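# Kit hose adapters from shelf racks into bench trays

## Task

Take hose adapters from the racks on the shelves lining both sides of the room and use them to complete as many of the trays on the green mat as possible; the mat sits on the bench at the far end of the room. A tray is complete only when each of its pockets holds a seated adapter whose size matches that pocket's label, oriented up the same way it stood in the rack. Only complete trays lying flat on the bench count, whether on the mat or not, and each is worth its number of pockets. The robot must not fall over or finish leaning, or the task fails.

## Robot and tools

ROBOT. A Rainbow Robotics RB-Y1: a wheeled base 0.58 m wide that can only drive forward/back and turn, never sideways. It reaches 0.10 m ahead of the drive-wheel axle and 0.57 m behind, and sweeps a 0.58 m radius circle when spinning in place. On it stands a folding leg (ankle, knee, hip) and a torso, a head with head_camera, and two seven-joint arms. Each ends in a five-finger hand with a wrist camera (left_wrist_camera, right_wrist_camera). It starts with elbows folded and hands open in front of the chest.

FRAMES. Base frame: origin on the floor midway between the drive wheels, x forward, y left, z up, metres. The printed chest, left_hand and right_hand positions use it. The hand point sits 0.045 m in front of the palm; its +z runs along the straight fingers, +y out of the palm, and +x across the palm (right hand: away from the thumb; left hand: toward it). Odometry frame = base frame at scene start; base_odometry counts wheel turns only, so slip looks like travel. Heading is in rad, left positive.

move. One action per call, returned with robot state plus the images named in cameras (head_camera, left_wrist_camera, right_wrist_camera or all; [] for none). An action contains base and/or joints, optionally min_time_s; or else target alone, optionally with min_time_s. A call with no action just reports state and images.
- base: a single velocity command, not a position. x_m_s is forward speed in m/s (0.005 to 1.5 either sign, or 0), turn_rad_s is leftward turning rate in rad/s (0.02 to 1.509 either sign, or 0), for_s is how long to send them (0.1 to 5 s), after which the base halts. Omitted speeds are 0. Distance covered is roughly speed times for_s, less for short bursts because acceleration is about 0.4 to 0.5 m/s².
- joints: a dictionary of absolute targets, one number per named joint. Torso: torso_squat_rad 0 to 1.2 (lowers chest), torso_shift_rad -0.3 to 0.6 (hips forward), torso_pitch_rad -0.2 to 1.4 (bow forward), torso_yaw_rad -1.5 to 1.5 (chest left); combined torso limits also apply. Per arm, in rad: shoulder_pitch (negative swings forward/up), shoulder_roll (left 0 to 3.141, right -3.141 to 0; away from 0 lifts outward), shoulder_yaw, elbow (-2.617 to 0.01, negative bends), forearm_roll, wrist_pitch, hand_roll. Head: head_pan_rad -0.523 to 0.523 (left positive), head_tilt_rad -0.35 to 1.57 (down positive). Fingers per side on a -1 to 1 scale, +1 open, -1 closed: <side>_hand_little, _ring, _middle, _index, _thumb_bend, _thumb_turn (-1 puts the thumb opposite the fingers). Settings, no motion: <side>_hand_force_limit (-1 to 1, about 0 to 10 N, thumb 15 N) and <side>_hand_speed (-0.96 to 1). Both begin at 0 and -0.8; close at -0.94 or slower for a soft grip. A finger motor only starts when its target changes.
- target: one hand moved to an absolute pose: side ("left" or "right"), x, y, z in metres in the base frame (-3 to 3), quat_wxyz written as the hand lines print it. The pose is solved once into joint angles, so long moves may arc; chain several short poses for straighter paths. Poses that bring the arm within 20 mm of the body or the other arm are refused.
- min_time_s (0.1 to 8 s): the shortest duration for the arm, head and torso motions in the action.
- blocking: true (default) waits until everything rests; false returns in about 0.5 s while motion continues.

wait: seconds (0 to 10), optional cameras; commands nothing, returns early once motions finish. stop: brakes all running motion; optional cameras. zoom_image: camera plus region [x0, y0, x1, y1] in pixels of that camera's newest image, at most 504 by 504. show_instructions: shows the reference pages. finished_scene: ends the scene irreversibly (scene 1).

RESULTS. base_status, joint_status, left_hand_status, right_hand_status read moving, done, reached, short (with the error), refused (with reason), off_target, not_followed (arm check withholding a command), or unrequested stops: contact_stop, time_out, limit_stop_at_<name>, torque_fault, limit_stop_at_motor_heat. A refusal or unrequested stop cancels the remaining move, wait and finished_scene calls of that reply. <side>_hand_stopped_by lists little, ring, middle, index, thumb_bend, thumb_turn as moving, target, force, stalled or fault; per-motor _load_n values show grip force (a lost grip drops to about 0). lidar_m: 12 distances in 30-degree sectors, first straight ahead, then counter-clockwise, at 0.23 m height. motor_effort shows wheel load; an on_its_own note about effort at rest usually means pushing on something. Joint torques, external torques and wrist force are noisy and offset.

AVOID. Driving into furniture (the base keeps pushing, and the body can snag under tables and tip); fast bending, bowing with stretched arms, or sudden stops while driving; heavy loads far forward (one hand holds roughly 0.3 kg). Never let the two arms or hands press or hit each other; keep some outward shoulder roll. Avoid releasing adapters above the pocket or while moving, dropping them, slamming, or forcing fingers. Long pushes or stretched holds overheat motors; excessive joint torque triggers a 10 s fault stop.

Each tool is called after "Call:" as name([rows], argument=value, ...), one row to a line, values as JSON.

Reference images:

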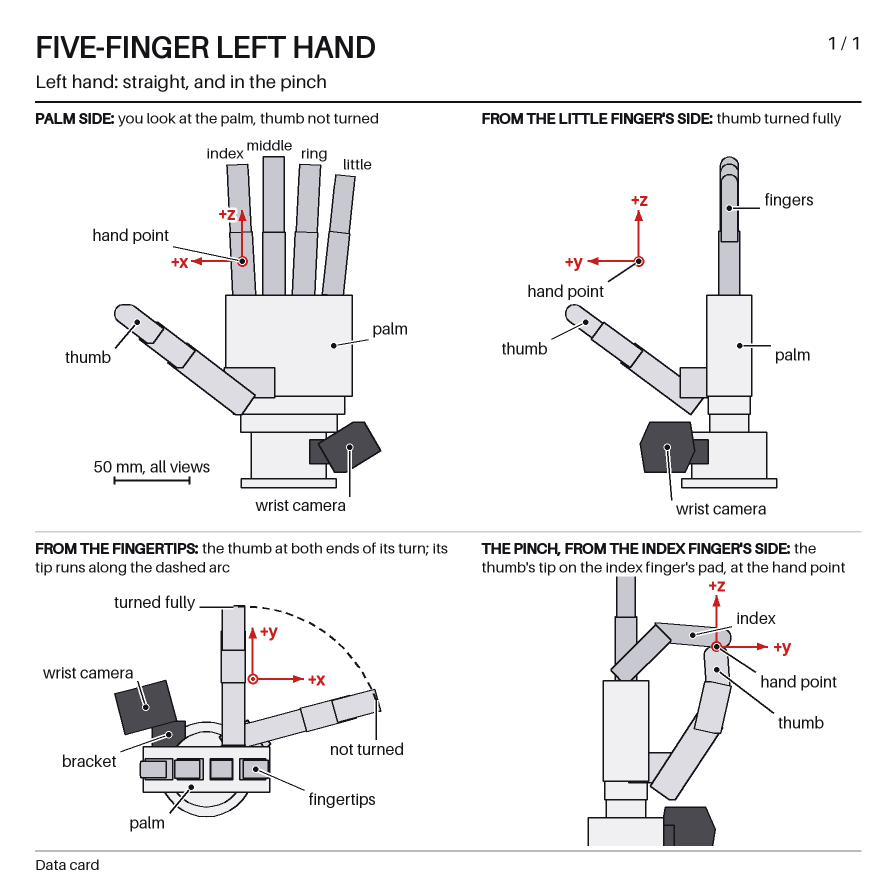

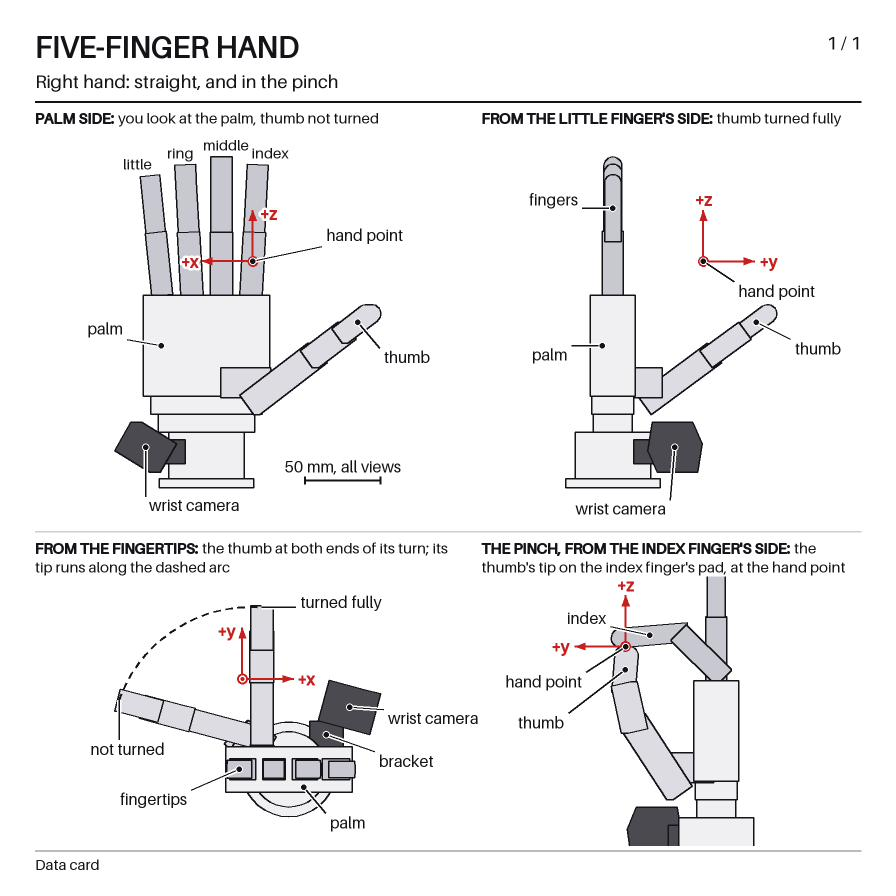

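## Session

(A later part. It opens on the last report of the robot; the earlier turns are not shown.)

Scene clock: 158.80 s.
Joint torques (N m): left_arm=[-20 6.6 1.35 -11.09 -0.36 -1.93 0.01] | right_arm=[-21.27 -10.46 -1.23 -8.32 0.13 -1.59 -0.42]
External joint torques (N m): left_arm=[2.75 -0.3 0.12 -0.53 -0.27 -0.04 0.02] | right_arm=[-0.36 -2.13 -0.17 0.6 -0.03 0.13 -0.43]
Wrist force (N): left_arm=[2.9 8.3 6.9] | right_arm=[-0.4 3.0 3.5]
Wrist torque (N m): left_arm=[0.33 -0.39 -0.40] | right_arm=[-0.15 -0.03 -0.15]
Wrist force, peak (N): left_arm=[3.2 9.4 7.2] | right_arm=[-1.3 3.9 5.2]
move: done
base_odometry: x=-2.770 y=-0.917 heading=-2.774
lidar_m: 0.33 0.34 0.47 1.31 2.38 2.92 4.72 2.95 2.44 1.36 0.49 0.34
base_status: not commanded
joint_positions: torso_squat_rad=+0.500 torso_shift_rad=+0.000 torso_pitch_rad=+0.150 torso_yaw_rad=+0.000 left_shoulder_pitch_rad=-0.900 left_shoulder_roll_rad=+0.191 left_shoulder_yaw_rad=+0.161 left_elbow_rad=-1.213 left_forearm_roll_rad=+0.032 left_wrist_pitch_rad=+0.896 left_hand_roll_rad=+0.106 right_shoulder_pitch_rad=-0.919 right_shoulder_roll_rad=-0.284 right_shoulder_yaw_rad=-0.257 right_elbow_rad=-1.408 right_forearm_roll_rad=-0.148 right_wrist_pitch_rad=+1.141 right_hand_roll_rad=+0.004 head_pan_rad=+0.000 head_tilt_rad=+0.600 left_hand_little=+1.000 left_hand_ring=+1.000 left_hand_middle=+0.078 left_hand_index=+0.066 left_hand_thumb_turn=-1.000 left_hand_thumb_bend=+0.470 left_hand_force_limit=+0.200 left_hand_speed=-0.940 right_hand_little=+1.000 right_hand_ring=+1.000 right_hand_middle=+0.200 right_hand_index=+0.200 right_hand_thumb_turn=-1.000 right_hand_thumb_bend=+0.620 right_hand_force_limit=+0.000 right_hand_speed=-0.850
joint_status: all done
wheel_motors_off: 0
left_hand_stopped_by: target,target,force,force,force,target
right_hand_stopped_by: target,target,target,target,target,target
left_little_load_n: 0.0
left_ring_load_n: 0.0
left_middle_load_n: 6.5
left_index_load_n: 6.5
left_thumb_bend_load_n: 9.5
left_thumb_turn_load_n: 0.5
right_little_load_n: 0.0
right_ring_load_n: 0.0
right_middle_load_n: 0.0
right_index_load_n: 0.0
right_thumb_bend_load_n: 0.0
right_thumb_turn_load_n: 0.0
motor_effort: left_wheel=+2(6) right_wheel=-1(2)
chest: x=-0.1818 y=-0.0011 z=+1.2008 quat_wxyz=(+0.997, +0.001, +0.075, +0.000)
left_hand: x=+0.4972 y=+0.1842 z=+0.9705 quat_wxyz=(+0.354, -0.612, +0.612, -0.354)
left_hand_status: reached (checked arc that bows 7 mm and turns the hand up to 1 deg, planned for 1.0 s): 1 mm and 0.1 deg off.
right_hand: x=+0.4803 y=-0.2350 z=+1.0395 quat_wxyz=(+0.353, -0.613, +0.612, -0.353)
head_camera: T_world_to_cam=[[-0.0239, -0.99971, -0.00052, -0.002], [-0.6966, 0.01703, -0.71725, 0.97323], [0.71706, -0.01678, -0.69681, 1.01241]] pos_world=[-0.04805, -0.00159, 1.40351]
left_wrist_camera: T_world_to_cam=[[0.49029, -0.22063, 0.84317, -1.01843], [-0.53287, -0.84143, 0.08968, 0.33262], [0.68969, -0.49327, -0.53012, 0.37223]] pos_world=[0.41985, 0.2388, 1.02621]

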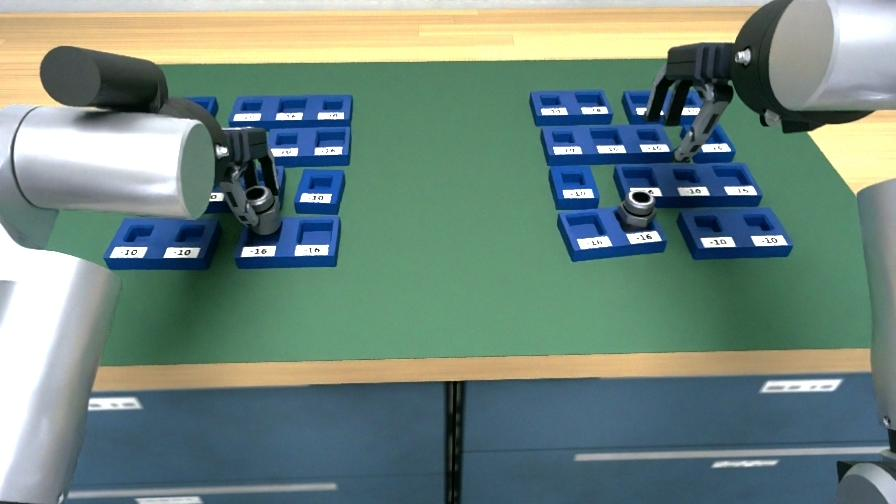

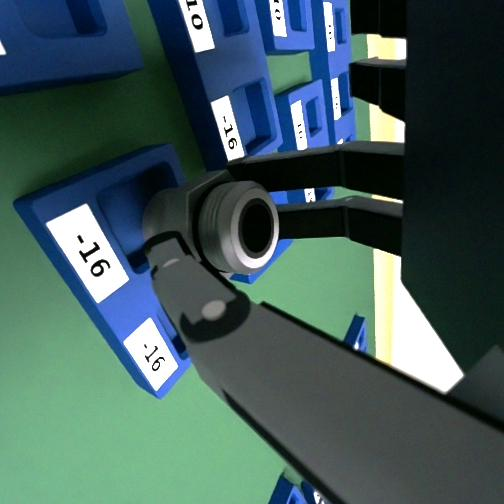

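Call:
move(target={"side": "left", "x": 0.5, "y": 0.185, "z": 0.953, "quat_wxyz": [0.3536, -0.6124, 0.6124, -0.3536]}, min_time_s=0.7)

Call:
move(target={"side": "left", "x": 0.5, "y": 0.185, "z": 0.945, "quat_wxyz": [0.3536, -0.6124, 0.6124, -0.3536]}, min_time_s=0.5)

Call:
move(target={"side": "left", "x": 0.5, "y": 0.185, "z": 0.94, "quat_wxyz": [0.3536, -0.6124, 0.6124, -0.3536]}, min_time_s=0.5, cameras=["head_camera", "left_wrist_camera"])

Call:
zoom_image(camera="head_camera", region=[220, 170, 360, 280])

Call:
zoom_image(camera="left_wrist_camera", region=[20, 110, 240, 310])

Scene clock: 160.90 s.
Joint torques (N m): left_arm=[-18.83 6.3 0.53 -10.77 0.09 -2.08 -0.11] | right_arm=[-21.3 -10.03 -1.31 -8.2 0.15 -1.53 -0.37]
External joint torques (N m): left_arm=[3.98 -0.61 -0.64 -0.09 0.16 -0.19 -0.1] | right_arm=[-0.4 -1.7 -0.25 0.71 -0.01 0.19 -0.38]
Wrist force (N): left_arm=[2.8 7.9 6.5] | right_arm=[-1.0 3.6 3.7]
Wrist torque (N m): left_arm=[0.34 -0.43 -0.37] | right_arm=[-0.06 0.04 -0.19]
Wrist force, peak (N): left_arm=[2.9 8.8 7.4] | right_arm=[-1.0 4.0 4.8]
move: done
base_odometry: x=-2.770 y=-0.917 heading=-2.774
lidar_m: 0.32 0.34 0.47 1.31 2.37 2.91 4.73 2.95 2.44 1.35 0.48 0.34
base_status: not commanded
joint_positions: torso_squat_rad=+0.500 torso_shift_rad=+0.000 torso_pitch_rad=+0.150 torso_yaw_rad=+0.000 left_shoulder_pitch_rad=-0.896 left_shoulder_roll_rad=+0.188 left_shoulder_yaw_rad=+0.161 left_elbow_rad=-1.152 left_forearm_roll_rad=+0.032 left_wrist_pitch_rad=+0.832 left_hand_roll_rad=+0.104 right_shoulder_pitch_rad=-0.919 right_shoulder_roll_rad=-0.284 right_shoulder_yaw_rad=-0.257 right_elbow_rad=-1.408 right_forearm_roll_rad=-0.148 right_wrist_pitch_rad=+1.141 right_hand_roll_rad=+0.004 head_pan_rad=+0.000 head_tilt_rad=+0.600 left_hand_little=+1.000 left_hand_ring=+1.000 left_hand_middle=+0.078 left_hand_index=+0.066 left_hand_thumb_turn=-1.000 left_hand_thumb_bend=+0.470 left_hand_force_limit=+0.200 left_hand_speed=-0.940 right_hand_little=+1.000 right_hand_ring=+1.000 right_hand_middle=+0.200 right_hand_index=+0.200 right_hand_thumb_turn=-1.000 right_hand_thumb_bend=+0.620 right_hand_force_limit=+0.000 right_hand_speed=-0.850
joint_status: all done
wheel_motors_off: 0
left_hand_stopped_by: target,target,force,force,force,target
right_hand_stopped_by: target,target,target,target,target,target
left_little_load_n: 0.0
left_ring_load_n: 0.0
left_middle_load_n: 7.0
left_index_load_n: 6.0
left_thumb_bend_load_n: 9.0
left_thumb_turn_load_n: 0.5
right_little_load_n: 0.0
right_ring_load_n: 0.0
right_middle_load_n: 0.0
right_index_load_n: 0.0
right_thumb_bend_load_n: 0.0
right_thumb_turn_load_n: 0.0
motor_effort: left_wheel=+4(6) right_wheel=-1(2)
chest: x=-0.1818 y=-0.0011 z=+1.2008 quat_wxyz=(+0.997, +0.001, +0.075, +0.000)
left_hand: x=+0.5000 y=+0.1852 z=+0.9533 quat_wxyz=(+0.354, -0.612, +0.612, -0.354)
left_hand_status: reached (checked arc that bows 1 mm and turns the hand up to 0 deg, planned for 0.7 s): 0 mm and 0.0 deg off.
right_hand: x=+0.4804 y=-0.2350 z=+1.0395 quat_wxyz=(+0.353, -0.613, +0.612, -0.353)
pictures: none

Scene clock: 161.73 s.
Joint torques (N m): left_arm=[-15.23 6.03 -0.19 -7.4 -0.64 -0.76 -0.05] | right_arm=[-21.26 -9.75 -1.26 -8.3 0.06 -1.72 -0.32]
External joint torques (N m): left_arm=[7.52 -0.83 -1.33 3.31 -0.57 1.14 -0.05] | right_arm=[-0.36 -1.42 -0.19 0.62 -0.09 0.01 -0.33]
Wrist force (N): left_arm=[4.8 2.3 3.2] | right_arm=[-0.8 3.1 4.5]
Wrist torque (N m): left_arm=[0.36 -0.46 -0.25] | right_arm=[-0.19 0.00 -0.19]
Wrist force, peak (N): left_arm=[3.0 8.7 7.5] | right_arm=[-1.4 3.9 4.5]
move: done
base_odometry: x=-2.770 y=-0.917 heading=-2.774
lidar_m: 0.32 0.35 0.48 1.32 2.36 2.92 4.72 2.96 2.43 1.35 0.47 0.35
base_status: not commanded
joint_positions: torso_squat_rad=+0.500 torso_shift_rad=+0.000 torso_pitch_rad=+0.150 torso_yaw_rad=+0.000 left_shoulder_pitch_rad=-0.890 left_shoulder_roll_rad=+0.185 left_shoulder_yaw_rad=+0.160 left_elbow_rad=-1.137 left_forearm_roll_rad=+0.030 left_wrist_pitch_rad=+0.808 left_hand_roll_rad=+0.104 right_shoulder_pitch_rad=-0.919 right_shoulder_roll_rad=-0.284 right_shoulder_yaw_rad=-0.257 right_elbow_rad=-1.408 right_forearm_roll_rad=-0.148 right_wrist_pitch_rad=+1.141 right_hand_roll_rad=+0.004 head_pan_rad=+0.000 head_tilt_rad=+0.600 left_hand_little=+1.000 left_hand_ring=+1.000 left_hand_middle=+0.078 left_hand_index=+0.066 left_hand_thumb_turn=-1.000 left_hand_thumb_bend=+0.470 left_hand_force_limit=+0.200 left_hand_speed=-0.940 right_hand_little=+1.000 right_hand_ring=+1.000 right_hand_middle=+0.200 right_hand_index=+0.200 right_hand_thumb_turn=-1.000 right_hand_thumb_bend=+0.620 right_hand_force_limit=+0.000 right_hand_speed=-0.850
joint_status: all done
wheel_motors_off: 0
left_hand_stopped_by: target,target,force,force,force,target
right_hand_stopped_by: target,target,target,target,target,target
left_little_load_n: 0.0
left_ring_load_n: 0.0
left_middle_load_n: 7.5
left_index_load_n: 7.0
left_thumb_bend_load_n: 9.0
left_thumb_turn_load_n: 1.0
right_little_load_n: 0.0
right_ring_load_n: 0.0
right_middle_load_n: 0.0
right_index_load_n: 0.0
right_thumb_bend_load_n: 0.0
right_thumb_turn_load_n: 0.0
motor_effort: left_wheel=+6(6) right_wheel=-1(2)
chest: x=-0.1818 y=-0.0011 z=+1.2008 quat_wxyz=(+0.997, +0.001, +0.075, +0.000)
left_hand: x=+0.5001 y=+0.1849 z=+0.9466 quat_wxyz=(+0.354, -0.612, +0.612, -0.354)
left_hand_status: reached (checked arc that bows 0 mm and turns the hand up to 0 deg, planned for 0.5 s): 2 mm and 0.1 deg off.
right_hand: x=+0.4804 y=-0.2350 z=+1.0395 quat_wxyz=(+0.353, -0.613, +0.612, -0.353)
pictures: none

Scene clock: 162.57 s.
Joint torques (N m): left_arm=[-13.58 5.1 -0.08 -6.54 -0.52 -0.63 0.13] | right_arm=[-21.48 -10.14 -1.22 -8.3 -0.01 -1.65 -0.29]
External joint torques (N m): left_arm=[9.16 -1.73 -1.21 4.19 -0.45 1.26 0.14] | right_arm=[-0.57 -1.81 -0.16 0.62 -0.17 0.08 -0.3]
Wrist force (N): left_arm=[3.7 0.7 0.2] | right_arm=[-1.7 3.1 4.0]
Wrist torque (N m): left_arm=[0.35 -0.51 -0.21] | right_arm=[-0.15 0.18 -0.25]
Wrist force, peak (N): left_arm=[5.1 2.1 3.6] | right_arm=[-0.6 3.8 4.4]
move: done
base_odometry: x=-2.770 y=-0.917 heading=-2.774
lidar_m: 0.33 0.34 0.48 1.30 2.37 2.91 4.73 2.96 2.44 1.34 0.49 0.35
base_status: not commanded
joint_positions: torso_squat_rad=+0.500 torso_shift_rad=+0.000 torso_pitch_rad=+0.150 torso_yaw_rad=+0.000 left_shoulder_pitch_rad=-0.888 left_shoulder_roll_rad=+0.183 left_shoulder_yaw_rad=+0.159 left_elbow_rad=-1.122 left_forearm_roll_rad=+0.028 left_wrist_pitch_rad=+0.790 left_hand_roll_rad=+0.104 right_shoulder_pitch_rad=-0.919 right_shoulder_roll_rad=-0.284 right_shoulder_yaw_rad=-0.257 right_elbow_rad=-1.408 right_forearm_roll_rad=-0.148 right_wrist_pitch_rad=+1.141 right_hand_roll_rad=+0.004 head_pan_rad=+0.000 head_tilt_rad=+0.600 left_hand_little=+1.000 left_hand_ring=+1.000 left_hand_middle=+0.078 left_hand_index=+0.066 left_hand_thumb_turn=-1.000 left_hand_thumb_bend=+0.470 left_hand_force_limit=+0.200 left_hand_speed=-0.940 right_hand_little=+1.000 right_hand_ring=+1.000 right_hand_middle=+0.200 right_hand_index=+0.200 right_hand_thumb_turn=-1.000 right_hand_thumb_bend=+0.620 right_hand_force_limit=+0.000 right_hand_speed=-0.850
joint_status: all done
wheel_motors_off: 0
left_hand_stopped_by: target,target,force,force,force,target
right_hand_stopped_by: target,target,target,target,target,target
left_little_load_n: 0.0
left_ring_load_n: 0.0
left_middle_load_n: 6.0
left_index_load_n: 7.5
left_thumb_bend_load_n: 9.0
left_thumb_turn_load_n: 0.5
right_little_load_n: 0.0
right_ring_load_n: 0.0
right_middle_load_n: 0.0
right_index_load_n: 0.0
right_thumb_bend_load_n: 0.0
right_thumb_turn_load_n: 0.0
motor_effort: left_wheel=+2(6) right_wheel=-2(2)
chest: x=-0.1818 y=-0.0011 z=+1.2008 quat_wxyz=(+0.997, +0.001, +0.075, +0.000)
left_hand: x=+0.5005 y=+0.1849 z=+0.9419 quat_wxyz=(+0.355, -0.612, +0.612, -0.355)
left_hand_status: reached (checked arc that bows 0 mm and turns the hand up to 0 deg, planned for 0.5 s): 2 mm and 0.2 deg off.
right_hand: x=+0.4803 y=-0.2350 z=+1.0396 quat_wxyz=(+0.353, -0.613, +0.612, -0.353)
head_camera: T_world_to_cam=[[-0.0239, -0.99971, -0.00052, -0.002], [-0.6966, 0.01703, -0.71725, 0.97323], [0.71706, -0.01678, -0.69681, 1.01241]] pos_world=[-0.04805, -0.00159, 1.40351]
left_wrist_camera: T_world_to_cam=[[0.48821, -0.22081, 0.84433, -0.99584], [-0.53357, -0.84111, 0.08856, 0.33901], [0.69062, -0.49374, -0.52845, 0.35331]] pos_world=[0.42306, 0.2397, 0.9975]

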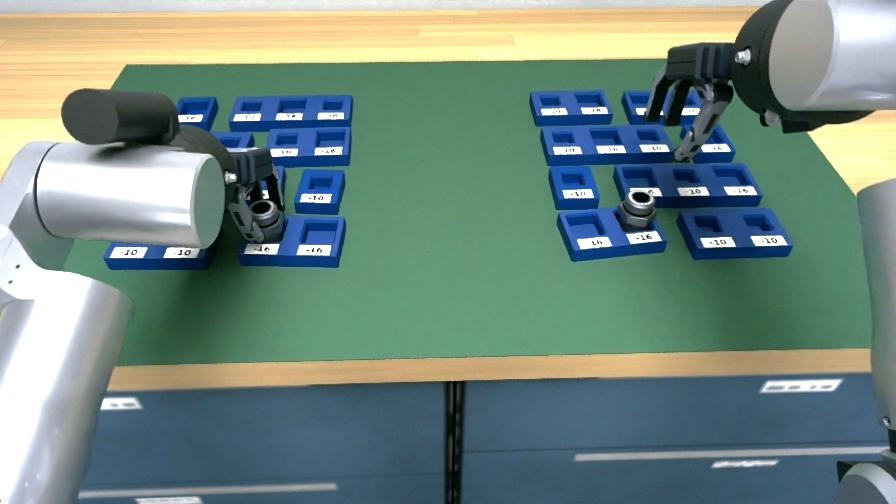

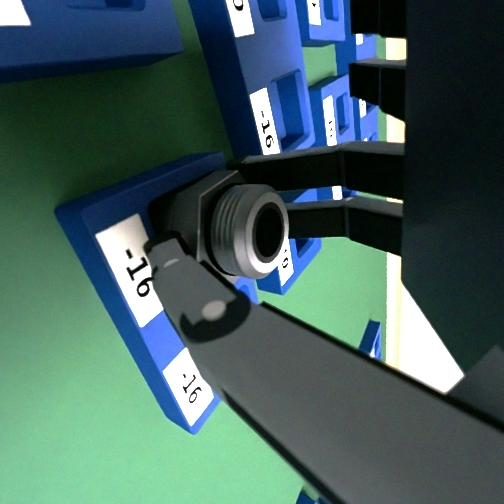

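Scaled by 3.600 from the camera's image (finer frame: 1280x720).

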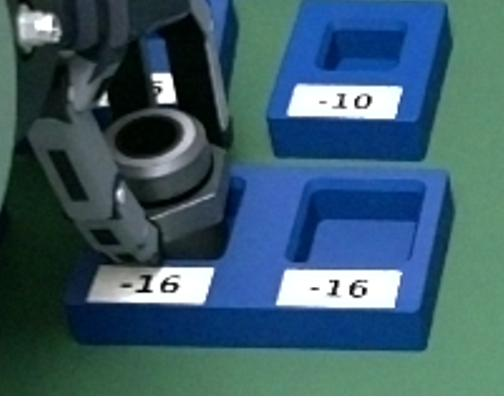

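Scaled by 2.291 from the camera's image (finer frame: 720x720).

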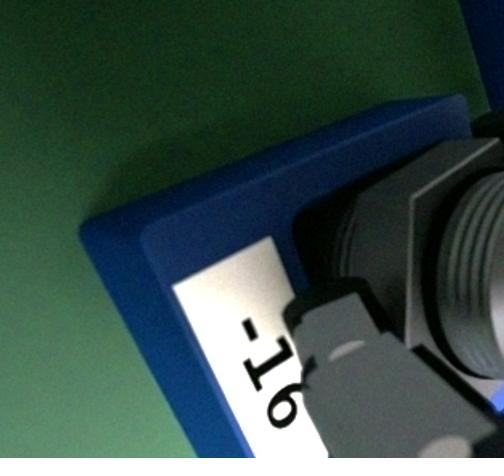

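Call:
move(target={"side": "left", "x": 0.5, "y": 0.185, "z": 0.944, "quat_wxyz": [0.3536, -0.6124, 0.6124, -0.3536]}, min_time_s=0.5)

Call:
move(joints={"left_hand_speed": -0.85, "left_hand_index": 0.2, "left_hand_middle": 0.2, "left_hand_thumb_bend": 0.62})

Call:
move(target={"side": "left", "x": 0.5, "y": 0.185, "z": 0.97, "quat_wxyz": [0.3536, -0.6124, 0.6124, -0.3536]}, min_time_s=0.7)

Call:
move(target={"side": "left", "x": 0.46, "y": 0.2, "z": 1.05, "quat_wxyz": [0.3536, -0.6124, 0.6124, -0.3536]}, min_time_s=0.7, cameras=["head_camera", "left_wrist_camera"])

Call:
zoom_image(camera="head_camera", region=[220, 170, 360, 280])

Scene clock: 164.00 s.
Joint torques (N m): left_arm=[-21.18 7.89 2.01 -12.05 -0.05 -1.75 -0.03] | right_arm=[-21.37 -10.05 -1.42 -8.3 0.19 -1.62 -0.33]
External joint torques (N m): left_arm=[1.58 1.04 0.87 -1.34 0.02 0.14 -0.02] | right_arm=[-0.46 -1.72 -0.35 0.61 0.04 0.11 -0.34]
Wrist force (N): left_arm=[3.2 8.4 7.1] | right_arm=[-0.8 2.7 4.0]
Wrist torque (N m): left_arm=[0.33 -0.43 -0.34] | right_arm=[-0.28 0.02 -0.25]
Wrist force, peak (N): left_arm=[3.0 8.5 7.2] | right_arm=[-0.9 3.2 5.0]
move: done
base_odometry: x=-2.770 y=-0.917 heading=-2.774
lidar_m: 0.32 0.34 0.48 1.32 2.37 2.92 4.72 2.95 2.44 1.36 0.48 0.35
base_status: not commanded
joint_positions: torso_squat_rad=+0.500 torso_shift_rad=+0.000 torso_pitch_rad=+0.150 torso_yaw_rad=+0.000 left_shoulder_pitch_rad=-0.890 left_shoulder_roll_rad=+0.184 left_shoulder_yaw_rad=+0.159 left_elbow_rad=-1.128 left_forearm_roll_rad=+0.029 left_wrist_pitch_rad=+0.802 left_hand_roll_rad=+0.104 right_shoulder_pitch_rad=-0.919 right_shoulder_roll_rad=-0.284 right_shoulder_yaw_rad=-0.257 right_elbow_rad=-1.408 right_forearm_roll_rad=-0.148 right_wrist_pitch_rad=+1.141 right_hand_roll_rad=+0.004 head_pan_rad=+0.000 head_tilt_rad=+0.600 left_hand_little=+1.000 left_hand_ring=+1.000 left_hand_middle=+0.078 left_hand_index=+0.066 left_hand_thumb_turn=-1.000 left_hand_thumb_bend=+0.470 left_hand_force_limit=+0.200 left_hand_speed=-0.940 right_hand_little=+1.000 right_hand_ring=+1.000 right_hand_middle=+0.200 right_hand_index=+0.200 right_hand_thumb_turn=-1.000 right_hand_thumb_bend=+0.620 right_hand_force_limit=+0.000 right_hand_speed=-0.850
joint_status: all done
wheel_motors_off: 0
left_hand_stopped_by: target,target,force,force,force,target
right_hand_stopped_by: target,target,target,target,target,target
left_little_load_n: 0.0
left_ring_load_n: 0.0
left_middle_load_n: 6.0
left_index_load_n: 7.5
left_thumb_bend_load_n: 9.5
left_thumb_turn_load_n: 0.5
right_little_load_n: 0.0
right_ring_load_n: 0.0
right_middle_load_n: 0.0
right_index_load_n: 0.0
right_thumb_bend_load_n: 0.0
right_thumb_turn_load_n: 0.0
motor_effort: left_wheel=+5(6) right_wheel=-1(2)
chest: x=-0.1818 y=-0.0011 z=+1.2008 quat_wxyz=(+0.997, +0.001, +0.075, +0.000)
left_hand: x=+0.4999 y=+0.1848 z=+0.9437 quat_wxyz=(+0.353, -0.612, +0.612, -0.353)
left_hand_status: reached (checked arc that bows 0 mm and turns the hand up to 0 deg, planned for 0.5 s): 0 mm and 0.0 deg off.
right_hand: x=+0.4803 y=-0.2350 z=+1.0396 quat_wxyz=(+0.353, -0.613, +0.612, -0.353)
pictures: none

Scene clock: 165.20 s.
Joint torques (N m): left_arm=[-20.66 8.86 1.75 -11.66 0.11 -1.85 -0.24] | right_arm=[-21.47 -10.04 -1.41 -8.33 0.02 -1.59 -0.43]
External joint torques (N m): left_arm=[2.1 2.01 0.62 -0.94 0.17 0.04 -0.23] | right_arm=[-0.57 -1.71 -0.35 0.58 -0.13 0.14 -0.44]
Wrist force (N): left_arm=[3.2 6.6 5.9] | right_arm=[-0.6 3.5 4.1]
Wrist torque (N m): left_arm=[0.35 -0.45 -0.31] | right_arm=[-0.07 -0.05 -0.18]
Wrist force, peak (N): left_arm=[3.1 8.4 7.2] | right_arm=[-0.9 4.5 4.6]
move: done
base_odometry: x=-2.770 y=-0.917 heading=-2.774
lidar_m: 0.32 0.35 0.47 1.30 2.36 2.91 4.72 2.96 2.44 1.35 0.48 0.35
base_status: not commanded
joint_positions: torso_squat_rad=+0.500 torso_shift_rad=+0.000 torso_pitch_rad=+0.150 torso_yaw_rad=+0.000 left_shoulder_pitch_rad=-0.890 left_shoulder_roll_rad=+0.184 left_shoulder_yaw_rad=+0.159 left_elbow_rad=-1.128 left_forearm_roll_rad=+0.029 left_wrist_pitch_rad=+0.802 left_hand_roll_rad=+0.104 right_shoulder_pitch_rad=-0.919 right_shoulder_roll_rad=-0.284 right_shoulder_yaw_rad=-0.257 right_elbow_rad=-1.408 right_forearm_roll_rad=-0.148 right_wrist_pitch_rad=+1.141 right_hand_roll_rad=+0.004 head_pan_rad=+0.000 head_tilt_rad=+0.600 left_hand_little=+1.000 left_hand_ring=+1.000 left_hand_middle=+0.200 left_hand_index=+0.200 left_hand_thumb_turn=-1.000 left_hand_thumb_bend=+0.620 left_hand_force_limit=+0.200 left_hand_speed=-0.850 right_hand_little=+1.000 right_hand_ring=+1.000 right_hand_middle=+0.200 right_hand_index=+0.200 right_hand_thumb_turn=-1.000 right_hand_thumb_bend=+0.620 right_hand_force_limit=+0.000 right_hand_speed=-0.850
joint_status: all done
wheel_motors_off: 0
left_hand_stopped_by: target,target,target,target,target,target
right_hand_stopped_by: target,target,target,target,target,target
left_little_load_n: 0.0
left_ring_load_n: 0.0
left_middle_load_n: 0.0
left_index_load_n: 0.0
left_thumb_bend_load_n: 0.0
left_thumb_turn_load_n: 0.5
right_little_load_n: 0.0
right_ring_load_n: 0.0
right_middle_load_n: 0.0
right_index_load_n: 0.0
right_thumb_bend_load_n: 0.0
right_thumb_turn_load_n: 0.0
motor_effort: left_wheel=+2(6) right_wheel=-1(2)
chest: x=-0.1818 y=-0.0011 z=+1.2008 quat_wxyz=(+0.997, +0.001, +0.075, +0.000)
left_hand: x=+0.5000 y=+0.1848 z=+0.9438 quat_wxyz=(+0.353, -0.612, +0.612, -0.354)
right_hand: x=+0.4803 y=-0.2350 z=+1.0396 quat_wxyz=(+0.353, -0.613, +0.612, -0.353)
pictures: none

Scene clock: 166.23 s.
Joint torques (N m): left_arm=[-20.7 8.23 2.25 -11.1 0.13 -1.5 -0.25] | right_arm=[-21.59 -9.88 -1.49 -8.32 0.07 -1.63 -0.39]
External joint torques (N m): left_arm=[2.22 1.2 1.02 -0.52 0.21 0.39 -0.24] | right_arm=[-0.68 -1.55 -0.42 0.59 -0.08 0.09 -0.39]
Wrist force (N): left_arm=[3.0 6.8 5.9] | right_arm=[-1.2 3.3 4.4]
Wrist torque (N m): left_arm=[0.37 -0.41 -0.38] | right_arm=[-0.19 0.13 -0.21]
Wrist force, peak (N): left_arm=[3.3 6.9 6.0] | right_arm=[-1.0 3.6 5.3]
move: done
base_odometry: x=-2.770 y=-0.917 heading=-2.774
lidar_m: 0.33 0.35 0.48 1.31 2.38 2.92 4.73 2.96 2.44 1.35 0.49 0.34
base_status: not commanded
joint_positions: torso_squat_rad=+0.500 torso_shift_rad=+0.000 torso_pitch_rad=+0.150 torso_yaw_rad=+0.000 left_shoulder_pitch_rad=-0.912 left_shoulder_roll_rad=+0.195 left_shoulder_yaw_rad=+0.163 left_elbow_rad=-1.187 left_forearm_roll_rad=+0.037 left_wrist_pitch_rad=+0.885 left_hand_roll_rad=+0.103 right_shoulder_pitch_rad=-0.919 right_shoulder_roll_rad=-0.284 right_shoulder_yaw_rad=-0.257 right_elbow_rad=-1.408 right_forearm_roll_rad=-0.148 right_wrist_pitch_rad=+1.141 right_hand_roll_rad=+0.004 head_pan_rad=+0.000 head_tilt_rad=+0.600 left_hand_little=+1.000 left_hand_ring=+1.000 left_hand_middle=+0.200 left_hand_index=+0.200 left_hand_thumb_turn=-1.000 left_hand_thumb_bend=+0.620 left_hand_force_limit=+0.200 left_hand_speed=-0.850 right_hand_little=+1.000 right_hand_ring=+1.000 right_hand_middle=+0.200 right_hand_index=+0.200 right_hand_thumb_turn=-1.000 right_hand_thumb_bend=+0.620 right_hand_force_limit=+0.000 right_hand_speed=-0.850
joint_status: all done
wheel_motors_off: 0
left_hand_stopped_by: target,target,target,target,target,target
right_hand_stopped_by: target,target,target,target,target,target
left_little_load_n: 0.0
left_ring_load_n: 0.0
left_middle_load_n: 0.0
left_index_load_n: 0.0
left_thumb_bend_load_n: 0.0
left_thumb_turn_load_n: 0.0
right_little_load_n: 0.0
right_ring_load_n: -0.5
right_middle_load_n: 0.0
right_index_load_n: 0.0
right_thumb_bend_load_n: 0.0
right_thumb_turn_load_n: 0.0
motor_effort: left_wheel=+6(6) right_wheel=-1(2)
chest: x=-0.1818 y=-0.0011 z=+1.2008 quat_wxyz=(+0.997, +0.001, +0.075, +0.000)
left_hand: x=+0.5001 y=+0.1848 z=+0.9700 quat_wxyz=(+0.354, -0.612, +0.612, -0.354)
left_hand_status: reached (checked arc that bows 1 mm and turns the hand up to 0 deg, planned for 0.7 s): 0 mm and 0.0 deg off.
right_hand: x=+0.4803 y=-0.2350 z=+1.0396 quat_wxyz=(+0.353, -0.613, +0.612, -0.353)
pictures: none

Scene clock: 167.33 s.
Joint torques (N m): left_arm=[-17.01 7.69 2.77 -9.62 -0.11 -1.97 -0.16] | right_arm=[-21.47 -10.07 -1.45 -8.42 0.19 -1.52 -0.29]
External joint torques (N m): left_arm=[4.5 0.45 1.11 -0.26 -0.01 -0.07 -0.15] | right_arm=[-0.57 -1.75 -0.39 0.5 0.04 0.21 -0.3]
Wrist force (N): left_arm=[2.9 6.7 6.0] | right_arm=[-0.8 3.3 3.8]
Wrist torque (N m): left_arm=[0.35 -0.39 -0.38] | right_arm=[-0.15 0.01 -0.16]
Wrist force, peak (N): left_arm=[3.2 7.2 6.5] | right_arm=[-1.3 3.5 4.9]
move: done
base_odometry: x=-2.770 y=-0.917 heading=-2.774
lidar_m: 0.33 0.35 0.48 1.31 2.37 2.92 4.73 2.95 2.43 1.34 0.47 0.34
base_status: not commanded
joint_positions: torso_squat_rad=+0.500 torso_shift_rad=+0.000 torso_pitch_rad=+0.150 torso_yaw_rad=+0.000 left_shoulder_pitch_rad=-0.883 left_shoulder_roll_rad=+0.241 left_shoulder_yaw_rad=+0.186 left_elbow_rad=-1.558 left_forearm_roll_rad=+0.089 left_wrist_pitch_rad=+1.236 left_hand_roll_rad=+0.087 right_shoulder_pitch_rad=-0.919 right_shoulder_roll_rad=-0.284 right_shoulder_yaw_rad=-0.257 right_elbow_rad=-1.408 right_forearm_roll_rad=-0.148 right_wrist_pitch_rad=+1.141 right_hand_roll_rad=+0.004 head_pan_rad=+0.000 head_tilt_rad=+0.600 left_hand_little=+1.000 left_hand_ring=+1.000 left_hand_middle=+0.200 left_hand_index=+0.200 left_hand_thumb_turn=-1.000 left_hand_thumb_bend=+0.620 left_hand_force_limit=+0.200 left_hand_speed=-0.850 right_hand_little=+1.000 right_hand_ring=+1.000 right_hand_middle=+0.200 right_hand_index=+0.200 right_hand_thumb_turn=-1.000 right_hand_thumb_bend=+0.620 right_hand_force_limit=+0.000 right_hand_speed=-0.850
joint_status: all done
wheel_motors_off: 0
left_hand_stopped_by: target,target,target,target,target,target
right_hand_stopped_by: target,target,target,target,target,target
left_little_load_n: 0.0
left_ring_load_n: 0.0
left_middle_load_n: 0.0
left_index_load_n: 0.0
left_thumb_bend_load_n: 0.0
left_thumb_turn_load_n: 0.0
right_little_load_n: 0.0
right_ring_load_n: 0.0
right_middle_load_n: 0.0
right_index_load_n: 0.0
right_thumb_bend_load_n: 0.0
right_thumb_turn_load_n: 0.0
motor_effort: left_wheel=+4(6) right_wheel=-1(2)
chest: x=-0.1818 y=-0.0011 z=+1.2008 quat_wxyz=(+0.997, +0.001, +0.075, +0.000)
left_hand: x=+0.4601 y=+0.1998 z=+1.0503 quat_wxyz=(+0.354, -0.612, +0.612, -0.354)
left_hand_status: reached (checked arc that bows 11 mm and turns the hand up to 2 deg, planned for 0.7 s): 0 mm and 0.0 deg off.
right_hand: x=+0.4803 y=-0.2350 z=+1.0396 quat_wxyz=(+0.353, -0.613, +0.612, -0.353)
head_camera: T_world_to_cam=[[-0.0239, -0.99971, -0.00052, -0.002], [-0.6966, 0.01703, -0.71725, 0.97323], [0.71706, -0.01678, -0.69681, 1.01241]] pos_world=[-0.04805, -0.00159, 1.40351]
left_wrist_camera: T_world_to_cam=[[0.49037, -0.22111, 0.843, -1.06389], [-0.5335, -0.84103, 0.08974, 0.31911], [0.68914, -0.49374, -0.53038, 0.44852]] pos_world=[0.38285, 0.2546, 1.10611]

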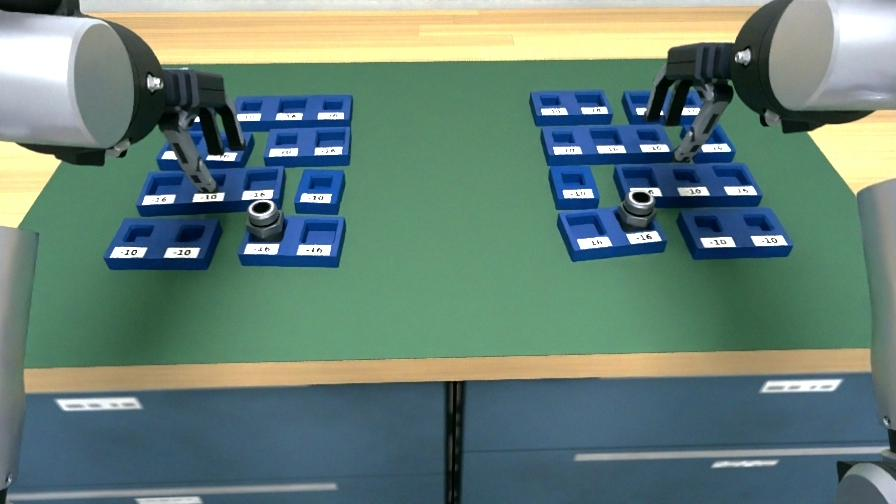

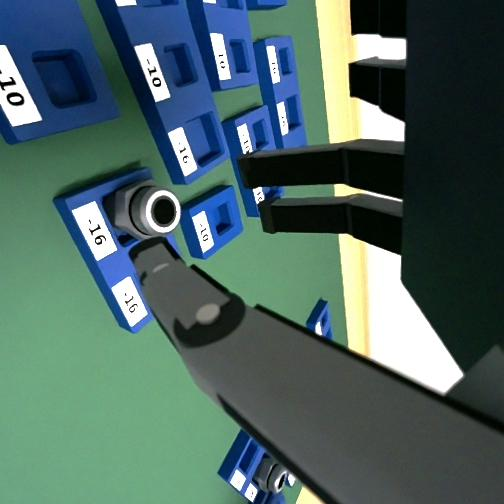

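Scaled by 3.600 from the camera's image (finer frame: 1280x720).

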